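# Mount wire spool onto rewinder spindle, seated on drive disc

## Task

Slide the wound wire spool onto the rewinding machine's spindle and push it fully home so it rests against the drive disc, with the disc's drive pin passing through one of the spool flange's holes.

## Robot and tools

Robot: two AgileX Piper arms, left_arm and right_arm, each with a parallel two-finger gripper and a wrist camera. Calibrated base positions in the scene frame: left_arm (-0.003, +0.314, 0) m, yaw quat_wxyz (+1.000, 0, 0, -0.008); right_arm (-0.044, -0.226, 0) m, quat_wxyz (+1.000, 0, 0, +0.024). A camera stand is fixed behind the arms.

Scene frame: origin at table-top height, halfway between the nominal bases; +x points out over the table, +z up, left_arm sits on the +y side (arm names do not match image sides). Reported hand positions (metres) and quaternions (wxyz) are in this frame and may be off by a few centimetres, more at long reach. end_effector_position is the point between the finger pads, about 5 mm short of the fingertips. The fingers point along the gripper's +z and close along its y axis.

Row layout: every command row has exactly 14 numbers, both arms always included. First left_arm, then right_arm; each arm gives 6 joint angles then 1 opening. Joint order per arm: shoulder (joint2), elbow (joint3), waist (joint1), forearm roll (joint4), wrist pitch (joint5), wrist roll (joint6). Joint values are absolute target angles in radians, same convention as the Joint positions line, not offsets. Waist and wrist pitch have their sign flipped relative to the URDF in commands and all results. Ranges: shoulder 0.000 to 3.140, elbow -2.967 to 0.000, waist -2.618 to 2.618, forearm roll -1.745 to 1.745, wrist pitch -1.220 to 1.220, wrist roll -2.094 to 2.094 (the flipped ones are symmetric, so ranges read the same). True limits can differ by up to 0.014 rad. A target beyond an end by more than 0.014 rad, and farther out than the current angle, gets the call refused; a target past the real end is clipped and the result prints "joint sent to its limit" (its absence proves nothing). Opening is absolute on a -1 (closed) to +1 (fully open, 0.070 m pad gap) scale; full close takes at least about 1 s. To leave a gripper unchanged, resend its current command (0 is a real command, half-open).

Tools:
- execute_actions(actions, cameras): actions is a list of actions; each action is a table of up to 15 rows, one row per 1/30 s step; a shorter table repeats its last row to fill 15 steps. Each action lasts 0.5 s. The drive limits target speed to 3 rad/s with 0.6 s ramp-up, and each step's target stays within 0.963 rad of the measured angle, so far targets need several actions; finish unfinished motion in the next call. An empty actions list returns full state plus all camera images.
- move(target, speed, blend, opening_speed, grip_force, blocking, cameras): target is one 14-number row or a list of up to 15 rows (shared 10 s budget). All joints interpolate together, so the hand travels on a curve, with no obstacle avoidance. speed is rad/s for the joint with farthest to go, 0.01 to 3, default 0.5, one value or one per target. blend in rad rounds corners of a list (0 = stop at each). opening_speed (0.2 or more, scale units per second) ramps the finger command. grip_force is newtons per pad, 5 to 20, one value or one per arm; it persists. blocking=false returns after about 0.5 s while motion continues; a new move replaces the running one. The result adds a "move:" line: done, off_target (at rest more than 0.01 rad away), moving, held (a check withheld steps or clearance stopped it), or fault, plus limits=held if steps were withheld.
- wait(seconds 0 to 10): holds last commands; a running move continues.
- stop(): brakes a running move.
- zoom_image(camera, region=[x0,y0,x1,y1]): pixel box, at most 504x504, on the newest image of cam_high, cam_low, cam_left_wrist or cam_right_wrist (all 896x504).
- read_manual(section="licences"): licence texts only.
- finished_scene(scene): ends the current scene (1 or 2) irreversibly; the goal must hold with the robot released.

Result lines: Joint positions (per arm, joints in row order, then pad gap in m); Joint targets (what joints are currently driven to; resend to hold still); Tool commands; grip_measured (finger opening on the command scale, with up to about 1 mm hidden offset); joint torques (total drive output including arm weight, noisy, offset; positive toward larger angle); step readings for execute_actions calls; "joint command not followed" when the inter-arm clearance check altered targets.

Gripping: after fingers touch, command about 0.05 below the grip_measured reading for full force, less for a lighter hold. Parts under about 2 mm wide get reduced force. Fast closes can squeeze harder.

Avoid: dropping the spool or releasing it while moving, letting anything fall or leave the table, fast impacts or hard pressing into the machine, and any hit or squeeze between the two arms (a gripper closing on the other arm's fingers counts). Contact torque at a joint's load limit (21.1 N m for shoulder, elbow, waist; 7.36 N m for the wrist joints, whose motors give only about 4 N m) stops that arm for 10 s. Holding loads, outstretched poses or pushing against unreachable targets heats motors; MOTOR HOT appears at 65 °C and at 80 °C the arm goes limp (OVER-TEMPERATURE FAULT) for 30 to 60 s or more. Loose objects may be nudged occasionally.

Each tool is called after "Emit:" by a JSON object that holds its "op" and its "data".

## Session

Emit:
{"op": "execute_actions", "data": {"actions": []}}

Scene clock: 0.00 s.
left_arm: end_effector_position=(+0.0846, -0.0637, +0.1483) grip_measured=+0.99 end_effector_quat_wxyz=(+0.388, +0.324, +0.863, -0.002) | right_arm: end_effector_position=(+0.4110, -0.3773, +0.1143) grip_measured=+0.99 end_effector_quat_wxyz=(+0.190, +0.484, +0.854, +0.023)
Joint names: [shoulder, elbow, waist, forearm roll, wrist pitch, wrist roll]
Joint positions: left_arm=[1.761 -1.223 1.741 0.886 -1.138 -1.438 0.07] | right_arm=[1.985 -1.626 0.352 -0.043 -0.915 0.747 0.07]
Joint torques (N m): no reading
Motor temperatures (°C): left_arm=[32 31 36 35 34 29] | right_arm=[38 31 30 33 39 28]
Joint targets: left_arm=[1.761 -1.223 1.741 0.886 -1.138 -1.438] | right_arm=[1.985 -1.626 0.352 -0.043 -0.915 0.747]
Tool commands: left_gripper/opening=+1.0 right_gripper/opening=+1.0

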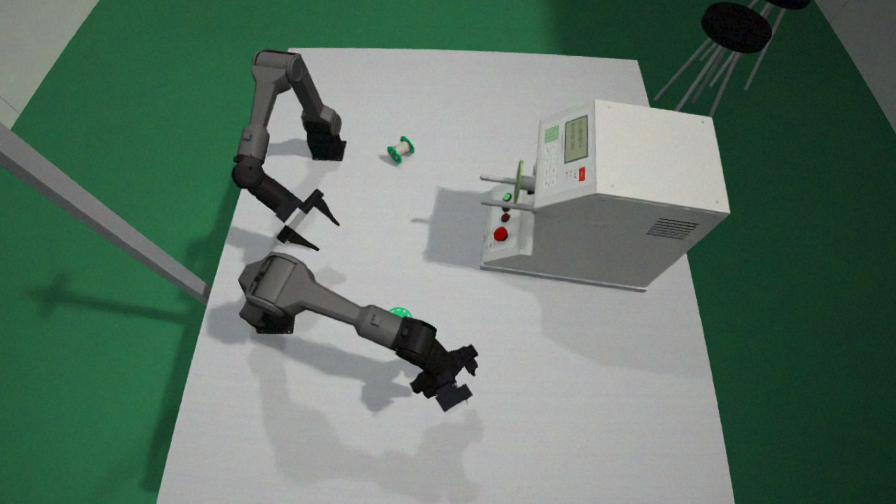

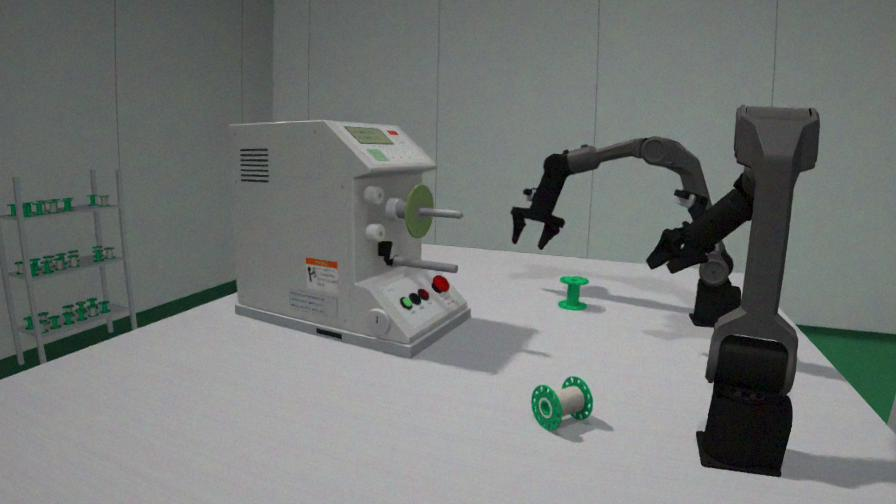

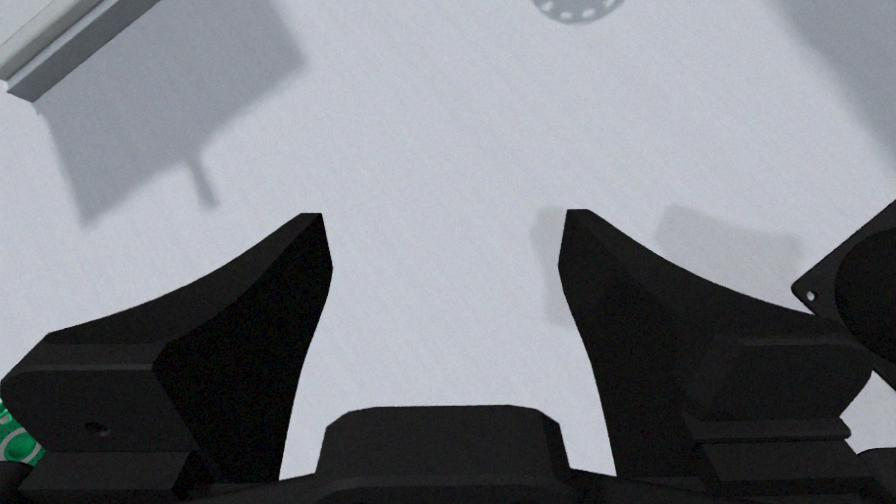

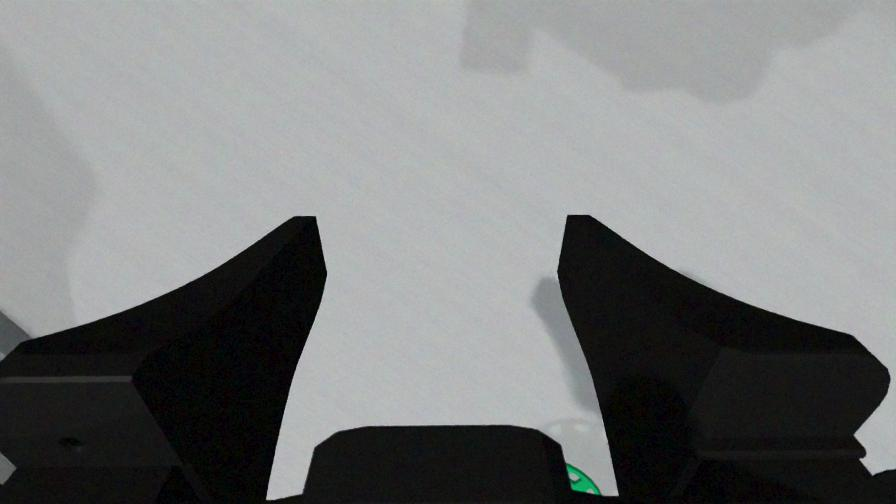

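Emit:
{"op": "zoom_image", "data": {"camera": "cam_high", "region": [360, 90, 620, 290]}}

Emit:
{"op": "zoom_image", "data": {"camera": "cam_low", "region": [340, 160, 600, 360]}}

Emit:
{"op": "zoom_image", "data": {"camera": "cam_low", "region": [500, 260, 700, 440]}}

Scaled by 1.938 from the camera's 896x504 image, which has a finer 1280x720 frame.

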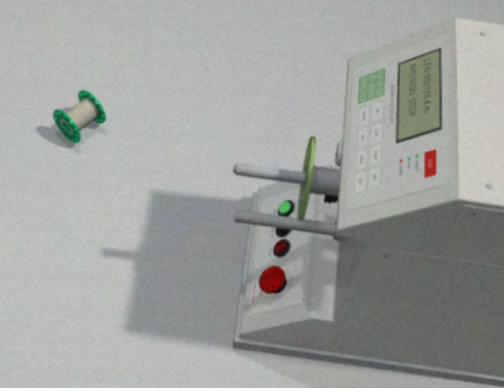

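Scaled by 1.938 from the camera's 896x504 image, which has a finer 1280x720 frame.

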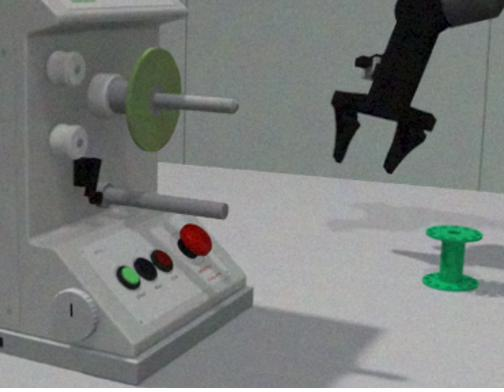

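Scaled by 2.520 from the camera's 896x504 image, which has a finer 1280x720 frame.

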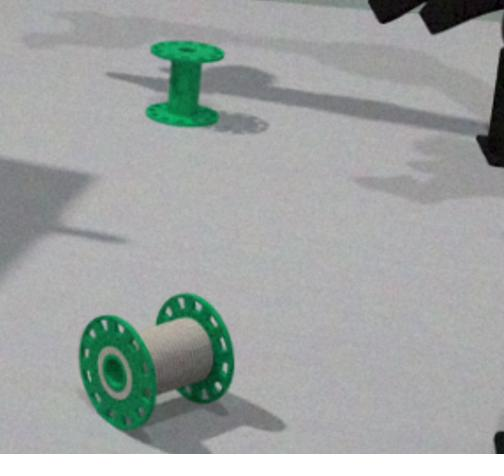

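Emit:
{"op": "move", "data": {"target": [[1.35, -1.15, 1.3, 0.6, -1.155, -1.0, 1, 1.985, -1.626, 0.352, -0.043, -0.915, 0.747, 1], [1.1435, -1.0114, -0.03, 0, -1.155, 0, 1, 1.985, -1.626, 0.352, -0.043, -0.915, 0.747, 1]], "blend": 0.2, "speed": 0.8, "cameras": ["all"]}}

Scene clock: 28.43 s.
left_arm: end_effector_position=(+0.2469, +0.3178, +0.2002) grip_measured=+0.99 end_effector_quat_wxyz=(+0.185, -0.008, +0.983, +0.001) | right_arm: end_effector_position=(+0.4110, -0.3773, +0.1143) grip_measured=+0.99 end_effector_quat_wxyz=(+0.190, +0.484, +0.854, +0.023)
Joint names: [shoulder, elbow, waist, forearm roll, wrist pitch, wrist roll]
Joint positions: left_arm=[1.144 -1.012 -0.032 0 -1.155 0.001 0.07] | right_arm=[1.985 -1.626 0.352 -0.043 -0.915 0.747 0.07]
Joint torques (N m): left_arm=[-2.45 -5.69 1.08 0.03 0.38 -0.14] | right_arm=[-5.77 -6.34 -0.05 0.06 0.39 -0.03]
Joint targets: left_arm=[1.143 -1.011 -0.030 0.000 -1.155 0.000] | right_arm=[1.985 -1.626 0.352 -0.043 -0.915 0.747]
move: done

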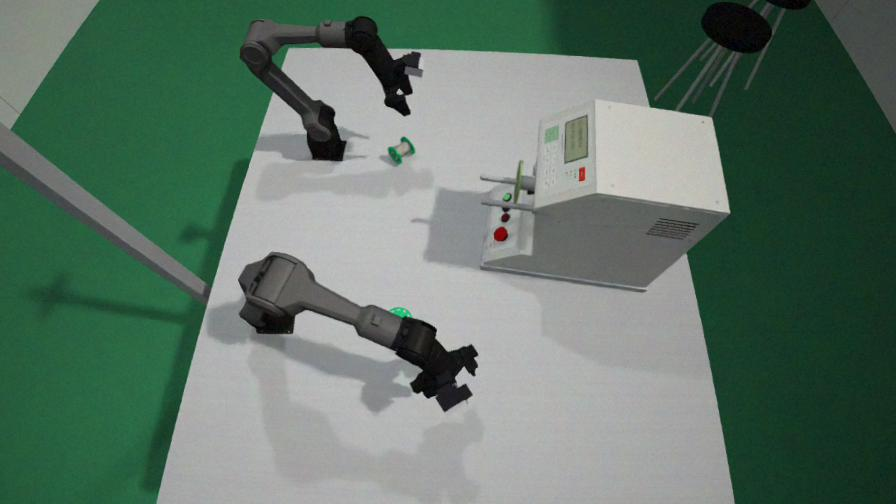

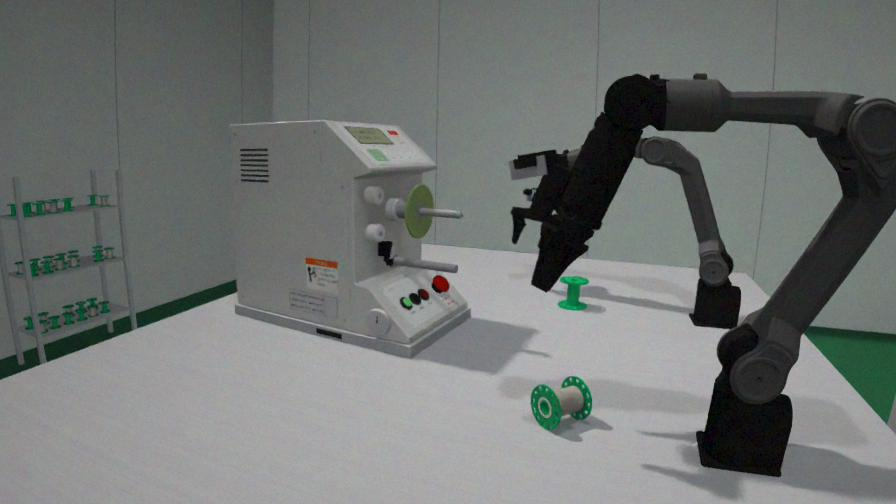

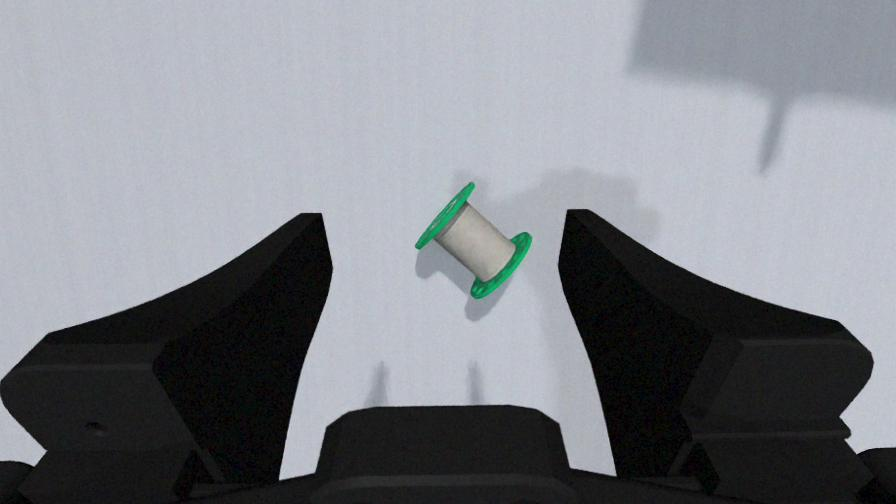

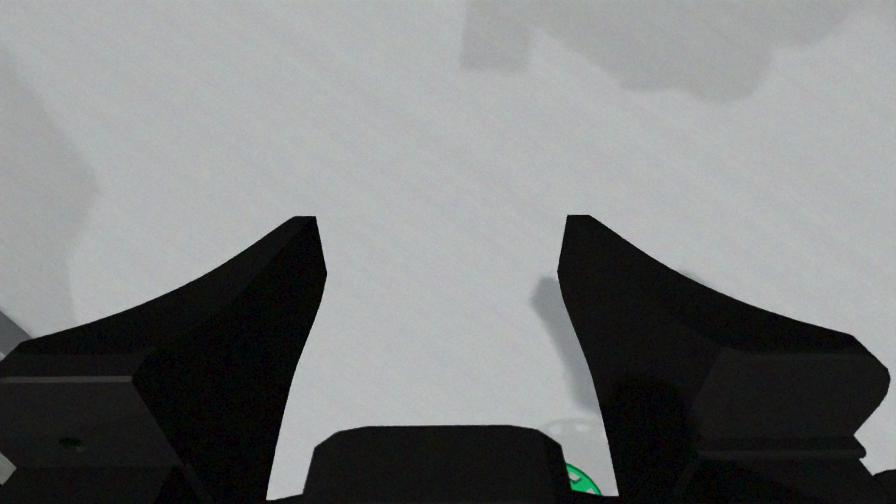

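Emit:
{"op": "zoom_image", "data": {"camera": "cam_left_wrist", "region": [380, 150, 580, 330]}}

Scaled by 2.520 from the camera's 896x504 image, which has a finer 1280x720 frame.

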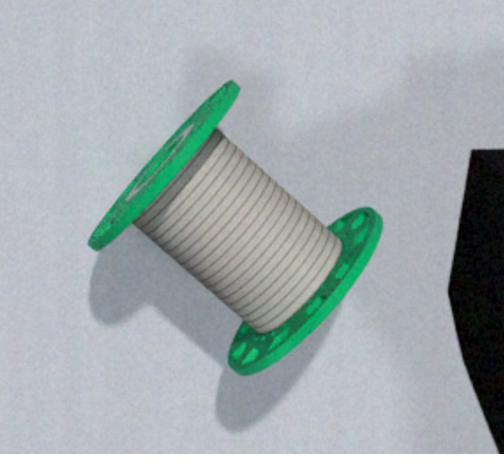

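Emit:
{"op": "move", "data": {"target": [1.029, -0.289, 0.23, 0, 0.853, 0, 1, 1.985, -1.626, 0.352, -0.043, -0.915, 0.747, 1], "speed": 1.0, "cameras": ["cam_left_wrist", "cam_high", "cam_low"]}}

Emit:
{"op": "zoom_image", "data": {"camera": "cam_left_wrist", "region": [280, 50, 620, 350]}}

Scene clock: 54.30 s.
left_arm: end_effector_position=(+0.3047, +0.2366, +0.2939) grip_measured=+0.99 end_effector_quat_wxyz=(+0.768, +0.078, +0.628, -0.095) | right_arm: end_effector_position=(+0.4110, -0.3773, +0.1143) grip_measured=+0.99 end_effector_quat_wxyz=(+0.190, +0.484, +0.854, +0.023)
Joint names: [shoulder, elbow, waist, forearm roll, wrist pitch, wrist roll]
Joint positions: left_arm=[1.029 -0.289 0.23 0 0.853 0.001 0.07] | right_arm=[1.985 -1.626 0.352 -0.043 -0.915 0.747 0.07]
Joint torques (N m): left_arm=[-1.67 -6.4 0.83 -0.08 0.62 -0.13] | right_arm=[-5.84 -6.64 -0.09 0.05 0.38 -0.03]
Joint targets: left_arm=[1.029 -0.289 0.230 0.000 0.853 0.000] | right_arm=[1.985 -1.626 0.352 -0.043 -0.915 0.747]
move: done
Images, in order (width x height): cam_high 896x504, cam_low 896x504, cam_left_wrist 896x504.

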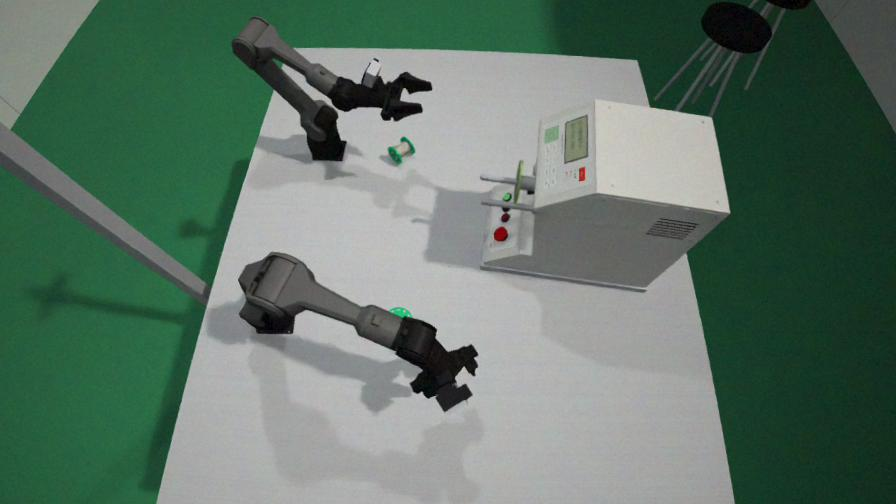

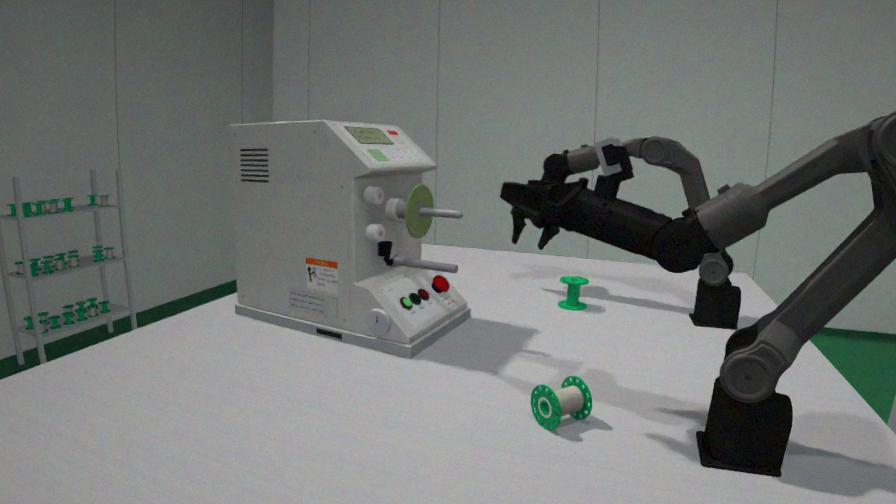

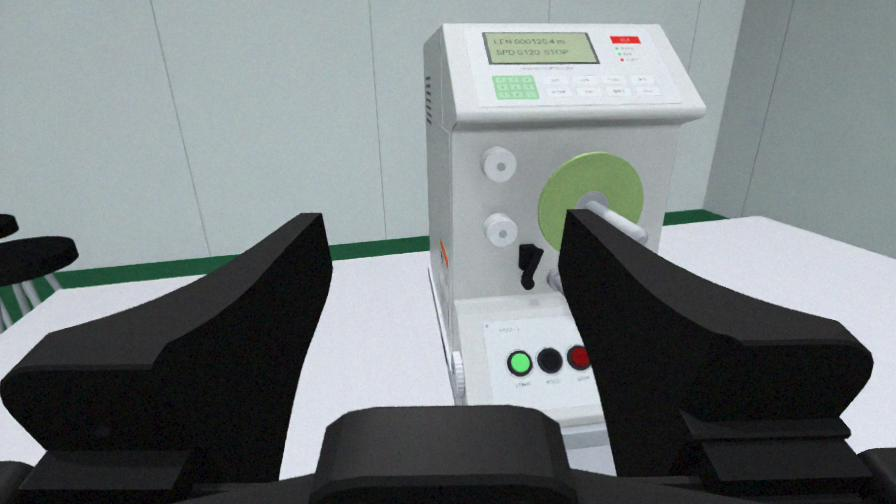

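Scaled by 1.482 from the camera's 896x504 image, which has a finer 1280x720 frame.

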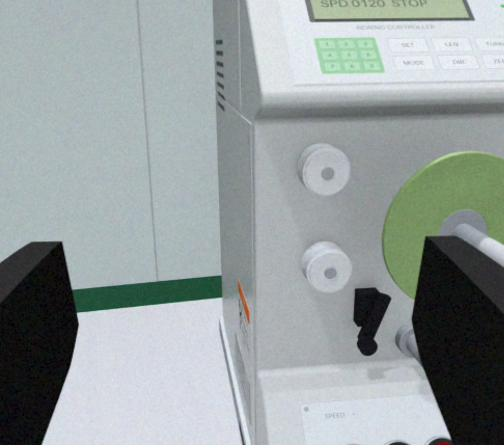

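Emit:
{"op": "move", "data": {"target": [1.029, -0.289, 0.44, 0, 0.853, 0, 1, 1.985, -1.626, 0.352, -0.043, -0.915, 0.747, 1], "speed": 1.0, "cameras": ["cam_left_wrist"]}}

Emit:
{"op": "zoom_image", "data": {"camera": "cam_left_wrist", "region": [320, 50, 620, 290]}}

Scene clock: 56.43 s.
left_arm: end_effector_position=(+0.2816, +0.1736, +0.2939) grip_measured=+0.99 end_effector_quat_wxyz=(+0.754, +0.143, +0.617, -0.176) | right_arm: end_effector_position=(+0.4110, -0.3773, +0.1143) grip_measured=+0.99 end_effector_quat_wxyz=(+0.190, +0.484, +0.854, +0.023)
Joint names: [shoulder, elbow, waist, forearm roll, wrist pitch, wrist roll]
Joint positions: left_arm=[1.029 -0.289 0.442 0 0.853 0 0.07] | right_arm=[1.985 -1.626 0.352 -0.043 -0.915 0.747 0.07]
Joint torques (N m): left_arm=[-0.77 -7.68 -0.14 -0.1 0.73 -0.06] | right_arm=[-5.85 -6.66 -0.05 0.05 0.38 -0.03]
Joint targets: left_arm=[1.029 -0.289 0.440 0.000 0.853 0.000] | right_arm=[1.985 -1.626 0.352 -0.043 -0.915 0.747]
move: done
Images, in order (width x height): cam_left_wrist 896x504.

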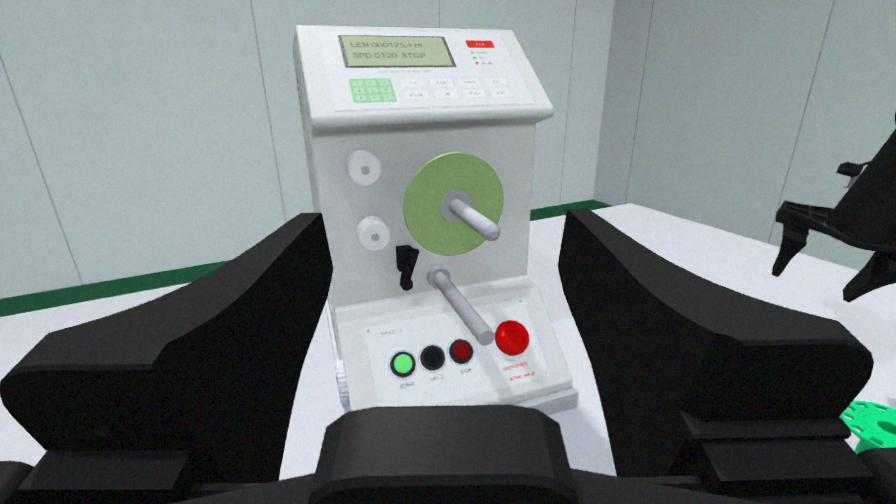

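Scaled by 1.680 from the camera's 896x504 image, which has a finer 1280x720 frame.

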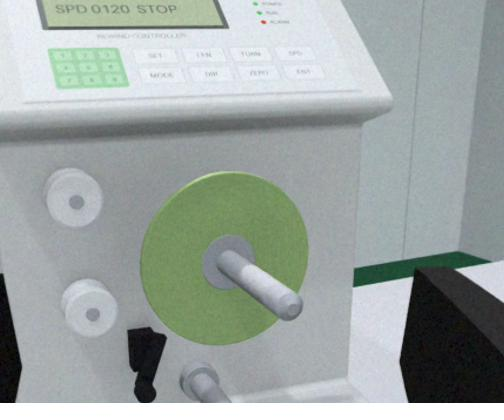

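Emit:
{"op": "zoom_image", "data": {"camera": "cam_left_wrist", "region": [390, 140, 520, 260]}}

Emit:
{"op": "zoom_image", "data": {"camera": "cam_left_wrist", "region": [300, 180, 600, 430]}}

Scaled by 3.877 from the camera's 896x504 image, which has a finer 1280x720 frame.

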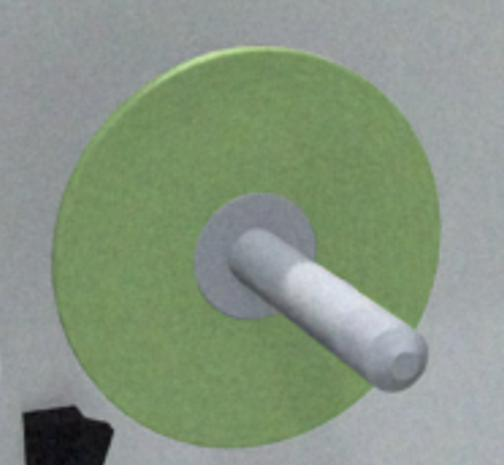

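Scaled by 1.680 from the camera's 896x504 image, which has a finer 1280x720 frame.

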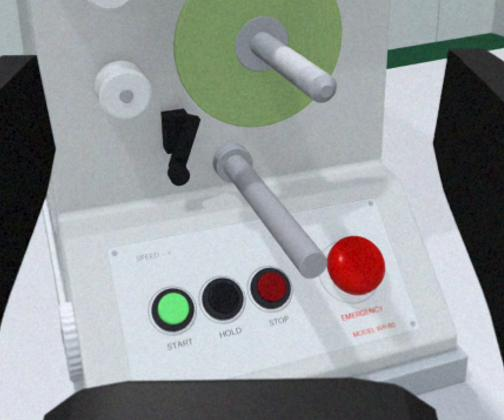

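Emit:
{"op": "execute_actions", "data": {"actions": [], "cameras": ["cam_low", "cam_high"]}}

Emit:
{"op": "zoom_image", "data": {"camera": "cam_low", "region": [380, 170, 480, 250]}}

Emit:
{"op": "zoom_image", "data": {"camera": "cam_high", "region": [470, 145, 550, 225]}}

Emit:
{"op": "zoom_image", "data": {"camera": "cam_low", "region": [520, 365, 610, 440]}}

Scene clock: 84.50 s.
left_arm: end_effector_position=(+0.2819, +0.1742, +0.2939) grip_measured=+0.99 end_effector_quat_wxyz=(+0.754, +0.143, +0.617, -0.175) | right_arm: end_effector_position=(+0.4110, -0.3773, +0.1143) grip_measured=+0.99 end_effector_quat_wxyz=(+0.190, +0.484, +0.854, +0.023)
Joint names: [shoulder, elbow, waist, forearm roll, wrist pitch, wrist roll]
Joint positions: left_arm=[1.029 -0.289 0.44 0 0.853 0 0.07] | right_arm=[1.985 -1.626 0.352 -0.043 -0.915 0.747 0.07]
Joint torques (N m): left_arm=[-0.06 -7.48 -0.23 -0.1 0.72 0.23] | right_arm=[-5.88 -6.63 -0.07 0.05 0.38 -0.03]
Motor temperatures (°C): left_arm=[32 32 35 35 35 29] | right_arm=[42 33 30 33 38 28]
Joint targets: left_arm=[1.029 -0.289 0.440 0.000 0.853 0.000] | right_arm=[1.985 -1.626 0.352 -0.043 -0.915 0.747]
Tool commands: left_gripper/opening=+1.0 right_gripper/opening=+1.0
Images, in order (width x height): cam_high 896x504, cam_low 896x504.

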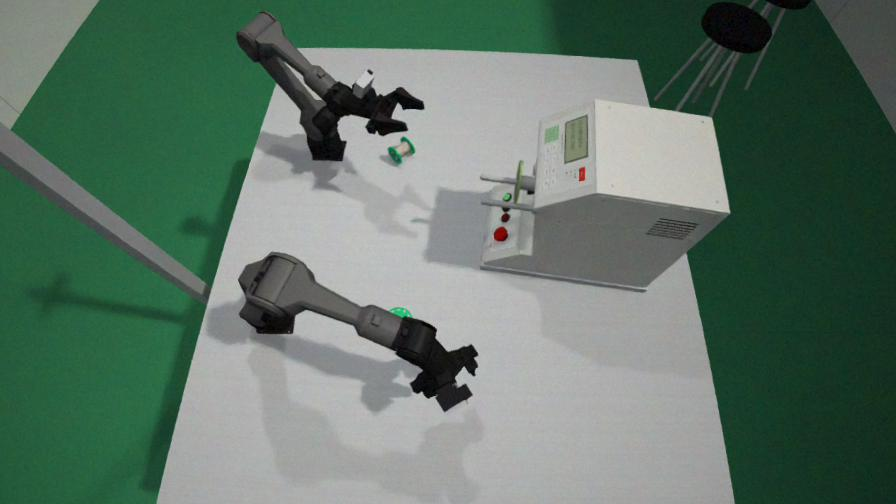

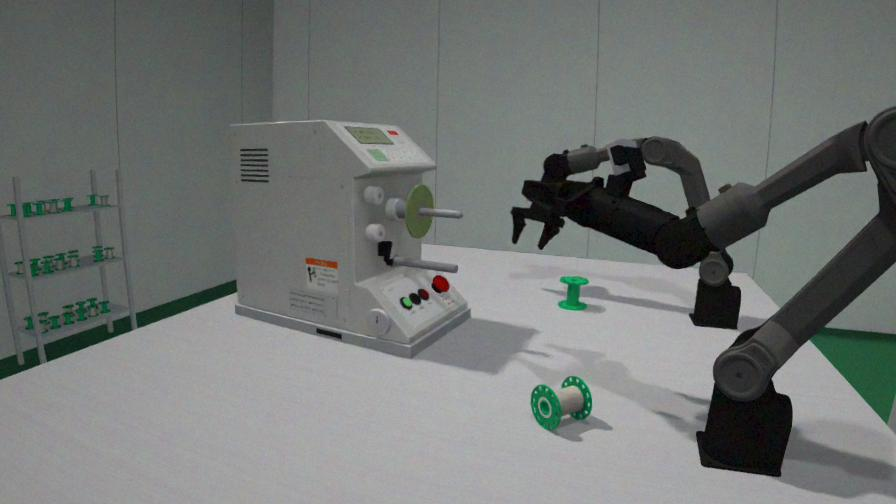

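Scaled by 5.040 from the camera's 896x504 image, which has a finer 1280x720 frame.

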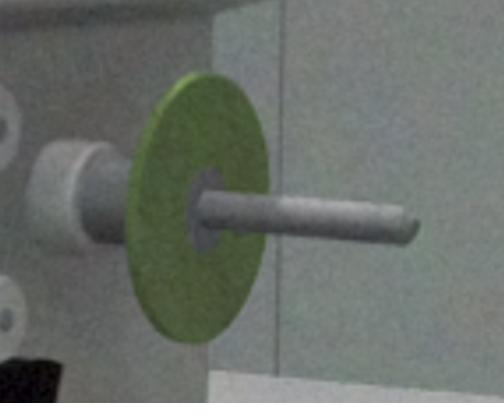

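Scaled by 6.300 from the camera's 896x504 image, which has a finer 1280x720 frame.

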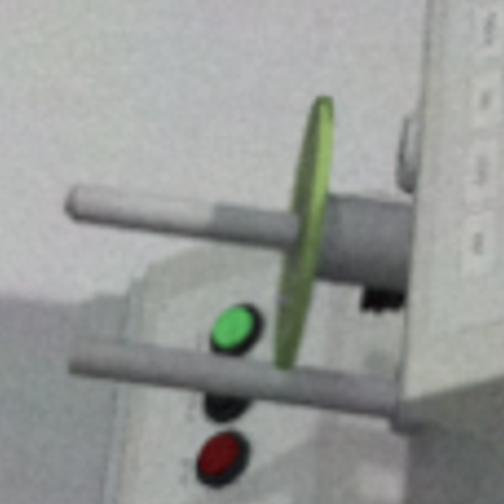

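Scaled by 5.600 from the camera's 896x504 image, which has a finer 1280x720 frame.

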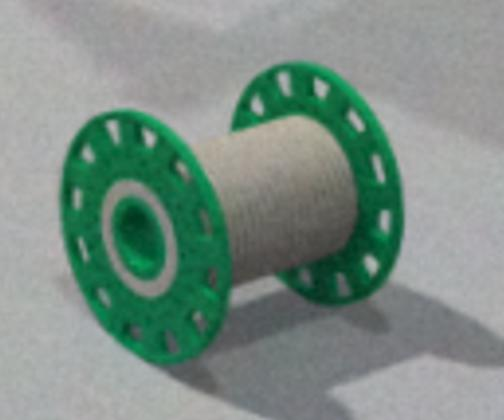

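Emit:
{"op": "move", "data": {"target": [[1.6, -1.213, -1.85, 0, -0.9, 0, 1, 1.2, -1.2, 0.2, 0, -0.9, 0, 1], [1.6, -1.213, -1.85, 0, -0.9, 0, 1, 1.2, -1.2, -1.2, 0.3, -0.6, -0.15, 1], [1.6, -1.213, -1.85, 0, -0.9, 0, 1, 2.042, -0.9155, -1.322, 0.7425, 0.752, -0.378, 1]], "blend": [0.15, 0.15, 0], "speed": 1.0, "cameras": ["cam_right_wrist", "cam_high", "cam_low"]}}

Scene clock: 102.37 s.
left_arm: end_effector_position=(-0.1005, +0.6741, +0.1444) grip_measured=+0.99 end_effector_quat_wxyz=(-0.112, +0.780, -0.597, -0.146) | right_arm: end_effector_position=(+0.1536, +0.2301, +0.0681) grip_measured=+0.99 end_effector_quat_wxyz=(+0.509, -0.341, +0.756, +0.230)
Joint names: [shoulder, elbow, waist, forearm roll, wrist pitch, wrist roll]
Joint positions: left_arm=[1.6 -1.213 -1.85 0 -0.9 0 0.07] | right_arm=[2.044 -0.915 -1.322 0.743 0.753 -0.378 0.07]
Joint torques (N m): left_arm=[-6.89 -5.35 1.11 -0.12 0.38 0] | right_arm=[-5.78 -4.26 0.1 -0.32 0.9 -0.08]
Joint targets: left_arm=[1.600 -1.213 -1.850 0.000 -0.900 0.000] | right_arm=[2.042 -0.915 -1.322 0.743 0.752 -0.378]
move: done
Images, in order (width x height): cam_high 896x504, cam_low 896x504, cam_right_wrist 896x504.

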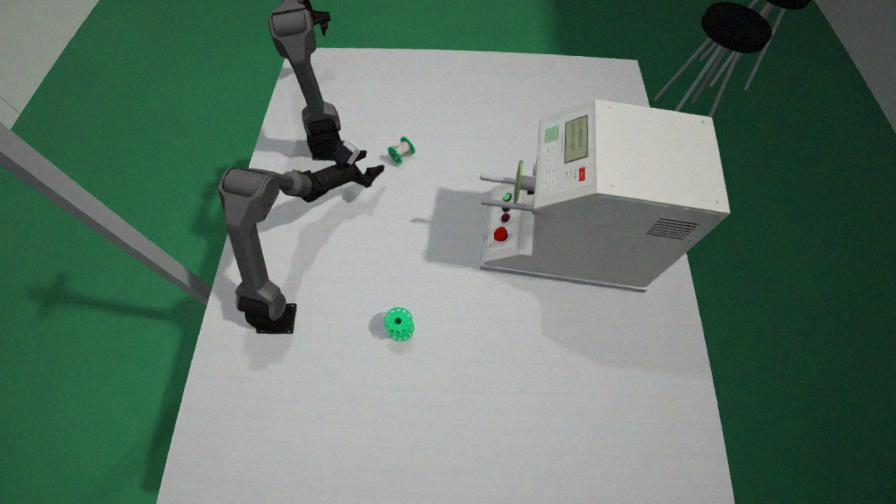

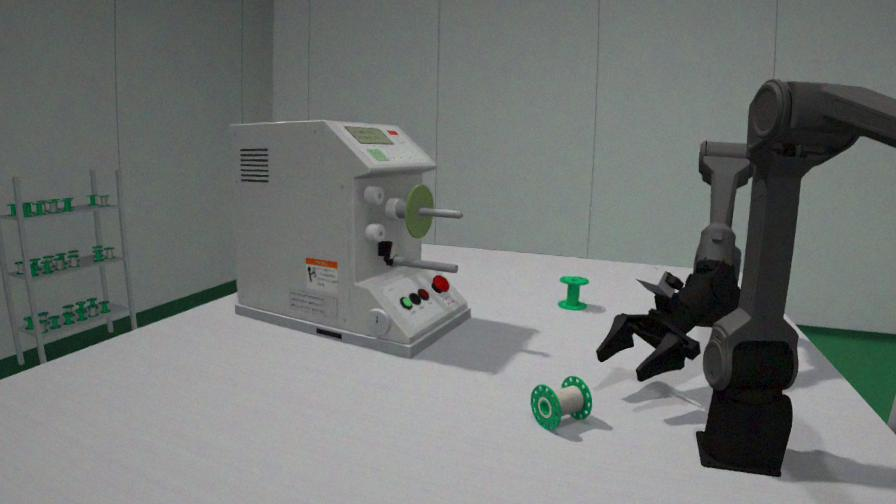

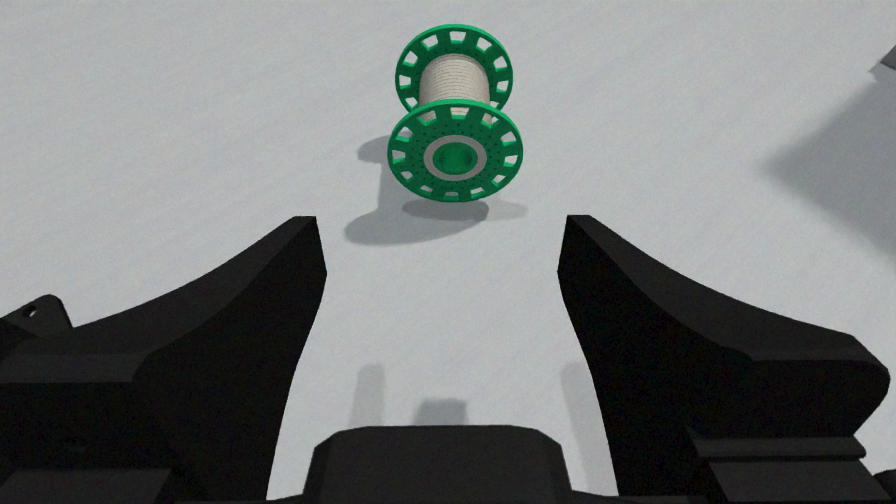

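Emit:
{"op": "move", "data": {"target": [1.6, -1.213, -1.85, 0, -0.9, 0, 1, 2.1826, -1.140, -1.228, 0.683, 0.6553, -0.4036, 1], "speed": 0.5, "cameras": ["cam_right_wrist", "cam_low"]}}

Emit:
{"op": "zoom_image", "data": {"camera": "cam_right_wrist", "region": [290, 50, 600, 320]}}

Scene clock: 109.20 s.
left_arm: end_effector_position=(-0.1005, +0.6741, +0.1444) grip_measured=+0.99 end_effector_quat_wxyz=(-0.112, +0.780, -0.597, -0.146) | right_arm: end_effector_position=(+0.1962, +0.2693, +0.0568) grip_measured=+0.99 end_effector_quat_wxyz=(+0.510, -0.340, +0.756, +0.230)
Joint names: [shoulder, elbow, waist, forearm roll, wrist pitch, wrist roll]
Joint positions: left_arm=[1.6 -1.213 -1.85 0 -0.9 0 0.07] | right_arm=[2.184 -1.142 -1.227 0.683 0.655 -0.403 0.07]
Joint torques (N m): left_arm=[-6.9 -5.31 1.13 -0.12 0.37 0.13] | right_arm=[-6.57 -3.36 -0.01 -0.13 1.18 -0.1]
Joint targets: left_arm=[1.600 -1.213 -1.850 0.000 -0.900 0.000] | right_arm=[2.183 -1.140 -1.228 0.683 0.655 -0.404]
move: done
Images, in order (width x height): cam_low 896x504, cam_right_wrist 896x504.

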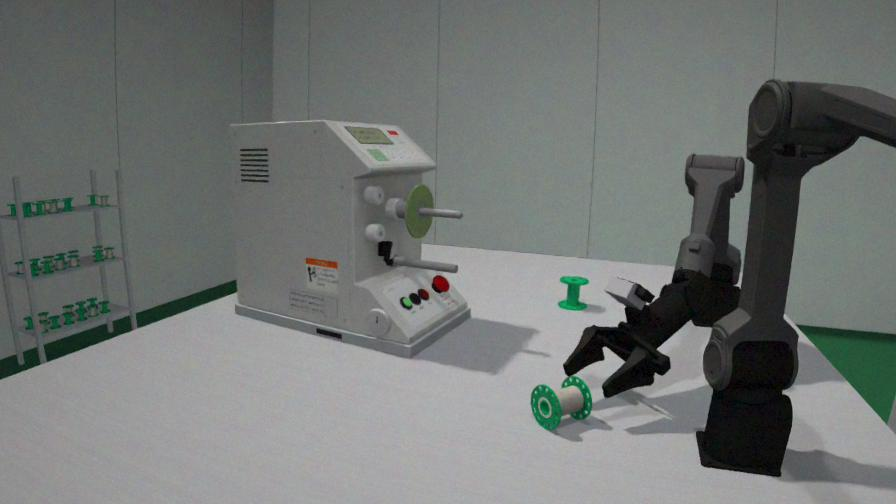

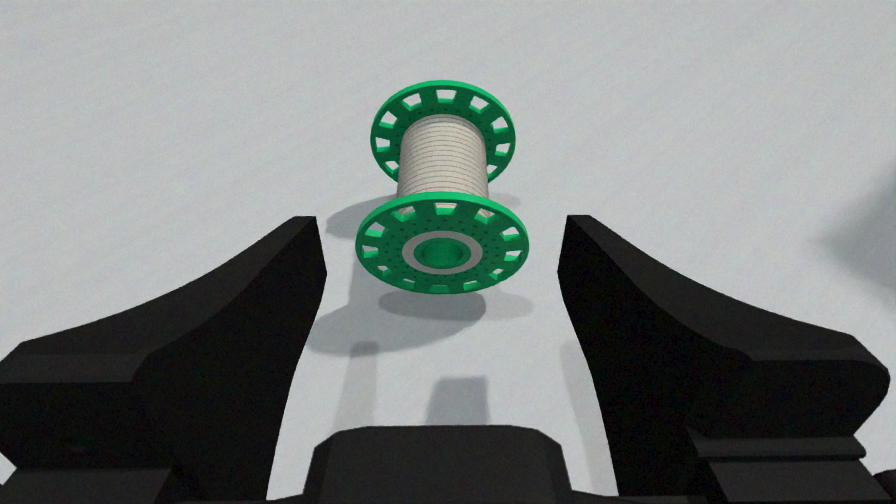

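Scaled by 1.626 from the camera's 896x504 image, which has a finer 1280x720 frame.

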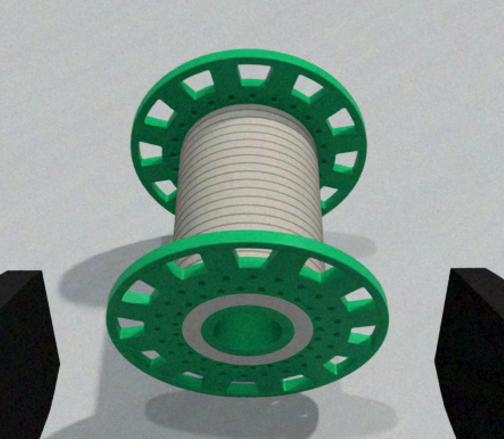

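Emit:
{"op": "move", "data": {"target": [1.6, -1.213, -1.85, 0, -0.9, 0, 1, 2.3765, -1.4458, -1.1658, 0.6948, 0.544, -0.477, 1], "speed": 0.25, "cameras": ["cam_right_wrist", "cam_low"]}}

Emit:
{"op": "zoom_image", "data": {"camera": "cam_right_wrist", "region": [270, 150, 620, 420]}}

Scene clock: 116.63 s.
left_arm: end_effector_position=(-0.1005, +0.6741, +0.1444) grip_measured=+0.99 end_effector_quat_wxyz=(-0.112, +0.780, -0.597, -0.146) | right_arm: end_effector_position=(+0.2364, +0.3157, +0.0348) grip_measured=+0.99 end_effector_quat_wxyz=(+0.510, -0.341, +0.756, +0.230)
Joint names: [shoulder, elbow, waist, forearm roll, wrist pitch, wrist roll]
Joint positions: left_arm=[1.6 -1.213 -1.85 0 -0.9 0 0.07] | right_arm=[2.377 -1.447 -1.166 0.694 0.544 -0.477 0.07]
Joint torques (N m): left_arm=[-6.88 -5.34 1.11 -0.12 0.36 0.23] | right_arm=[-7.26 -4.31 0.32 -0.15 1.13 -0.05]
Joint targets: left_arm=[1.600 -1.213 -1.850 0.000 -0.900 0.000] | right_arm=[2.376 -1.446 -1.166 0.695 0.544 -0.477]
move: done
Images, in order (width x height): cam_low 896x504, cam_right_wrist 896x504.

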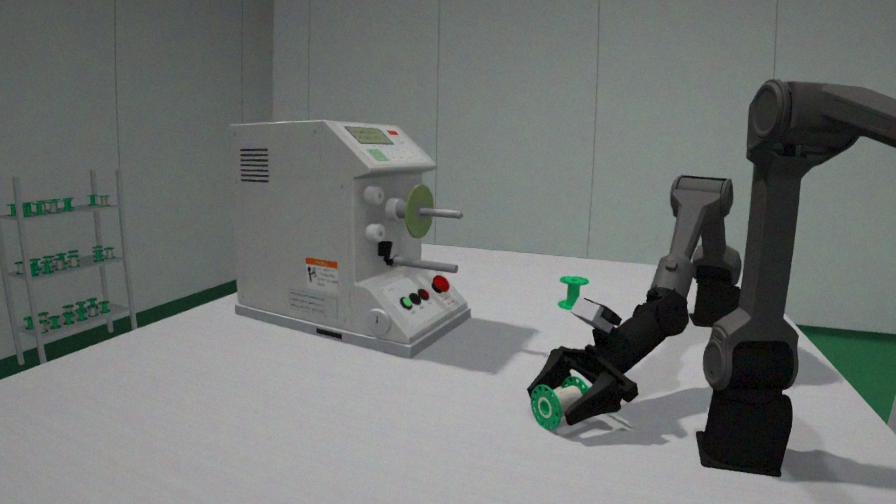

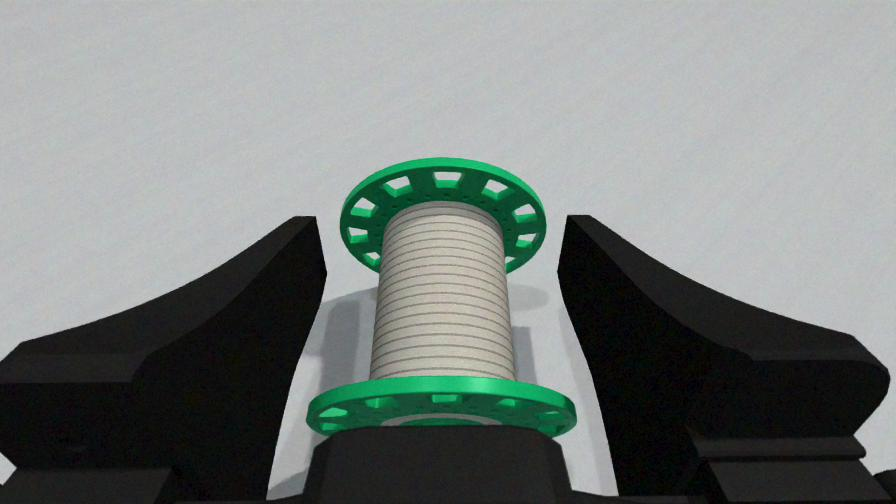

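Scaled by 1.440 from the camera's 896x504 image, which has a finer 1280x720 frame.

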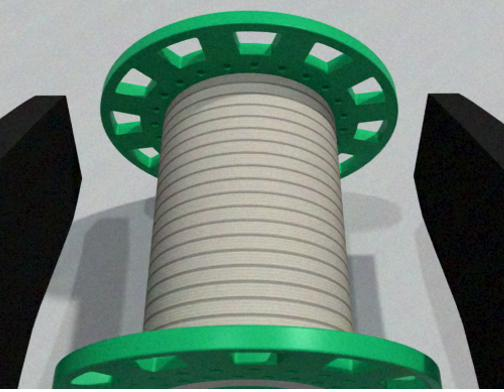

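Emit:
{"op": "move", "data": {"target": [1.6, -1.213, -1.85, 0, -0.9, 0, 1, 2.3765, -1.4458, -1.1658, 0.6948, 0.544, -0.477, 0.58], "speed": 0.25, "opening_speed": 0.4, "cameras": ["cam_right_wrist", "cam_low"]}}

Emit:
{"op": "zoom_image", "data": {"camera": "cam_right_wrist", "region": [270, 150, 620, 420]}}

Scene clock: 119.57 s.
left_arm: end_effector_position=(-0.1005, +0.6741, +0.1444) grip_measured=+0.99 end_effector_quat_wxyz=(-0.112, +0.780, -0.597, -0.146) | right_arm: end_effector_position=(+0.2364, +0.3156, +0.0350) grip_measured=+0.58 end_effector_quat_wxyz=(+0.510, -0.341, +0.756, +0.230)
Joint names: [shoulder, elbow, waist, forearm roll, wrist pitch, wrist roll]
Joint positions: left_arm=[1.6 -1.213 -1.85 0 -0.9 0 0.07] | right_arm=[2.377 -1.446 -1.166 0.694 0.544 -0.477 0.055]
Joint torques (N m): left_arm=[-6.92 -5.35 1.1 -0.11 0.35 0.23] | right_arm=[-7.32 -3.92 0.22 -0.29 1.01 -0.03]
Joint targets: left_arm=[1.600 -1.213 -1.850 0.000 -0.900 0.000] | right_arm=[2.376 -1.446 -1.166 0.695 0.544 -0.477]
move: done
Images, in order (width x height): cam_low 896x504, cam_right_wrist 896x504.

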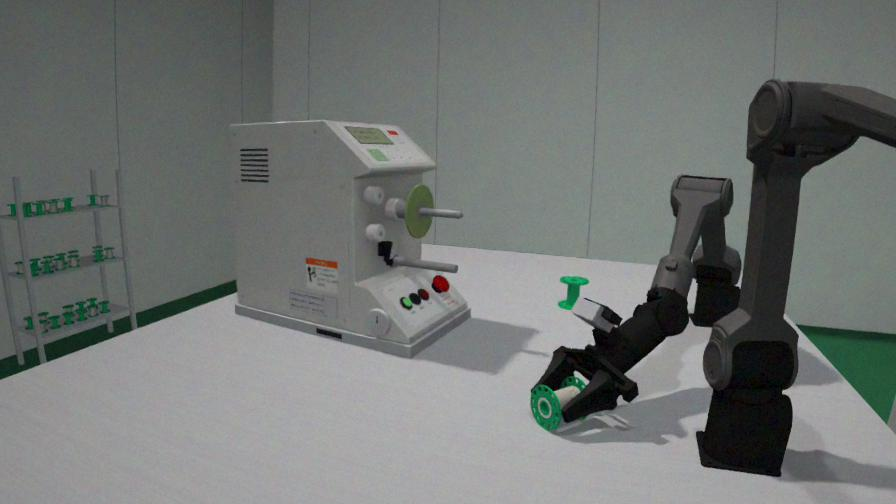

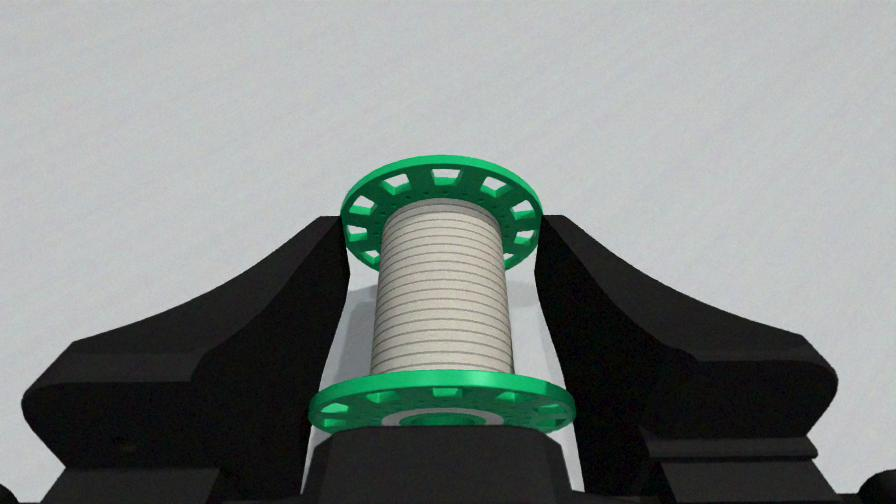

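Scaled by 1.440 from the camera's 896x504 image, which has a finer 1280x720 frame.

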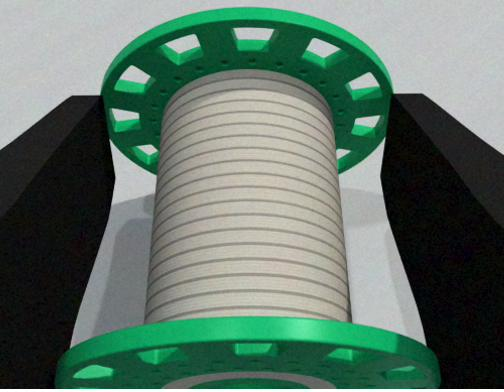

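Emit:
{"op": "move", "data": {"target": [1.6, -1.213, -1.85, 0, -0.9, 0, 1, 2.3765, -1.4458, -1.1658, 0.6948, 0.544, -0.477, 0.46], "speed": 0.25, "opening_speed": 0.4, "cameras": ["cam_right_wrist"]}}

Scene clock: 120.83 s.
left_arm: end_effector_position=(-0.1005, +0.6741, +0.1444) grip_measured=+0.99 end_effector_quat_wxyz=(-0.112, +0.780, -0.597, -0.146) | right_arm: end_effector_position=(+0.2364, +0.3156, +0.0350) grip_measured=+0.57 end_effector_quat_wxyz=(+0.510, -0.341, +0.756, +0.230)
Joint names: [shoulder, elbow, waist, forearm roll, wrist pitch, wrist roll]
Joint positions: left_arm=[1.6 -1.213 -1.85 0 -0.9 0 0.07] | right_arm=[2.377 -1.446 -1.166 0.694 0.544 -0.477 0.055]
Joint torques (N m): left_arm=[-6.91 -5.34 1.11 -0.1 0.35 0.23] | right_arm=[-6.84 -4.3 1.04 -0.22 0.83 -0.05]
Joint targets: left_arm=[1.600 -1.213 -1.850 0.000 -0.900 0.000] | right_arm=[2.376 -1.446 -1.166 0.695 0.544 -0.477]
move: done
Images, in order (width x height): cam_right_wrist 896x504.

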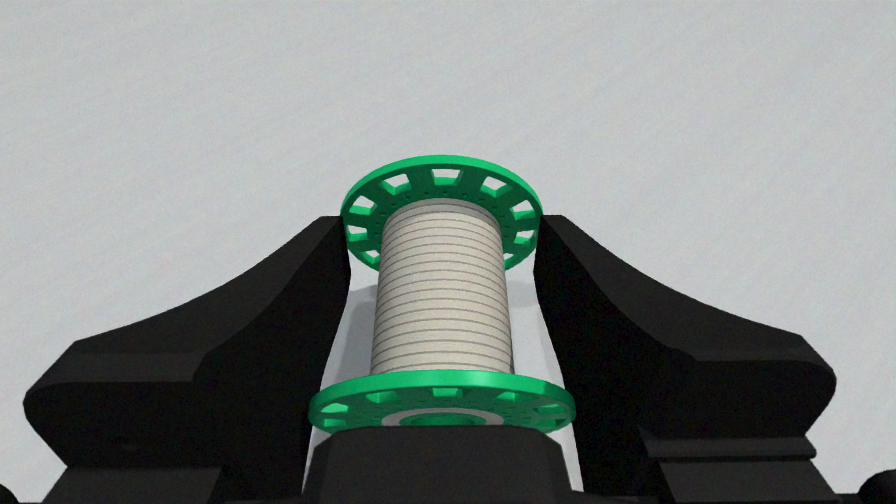

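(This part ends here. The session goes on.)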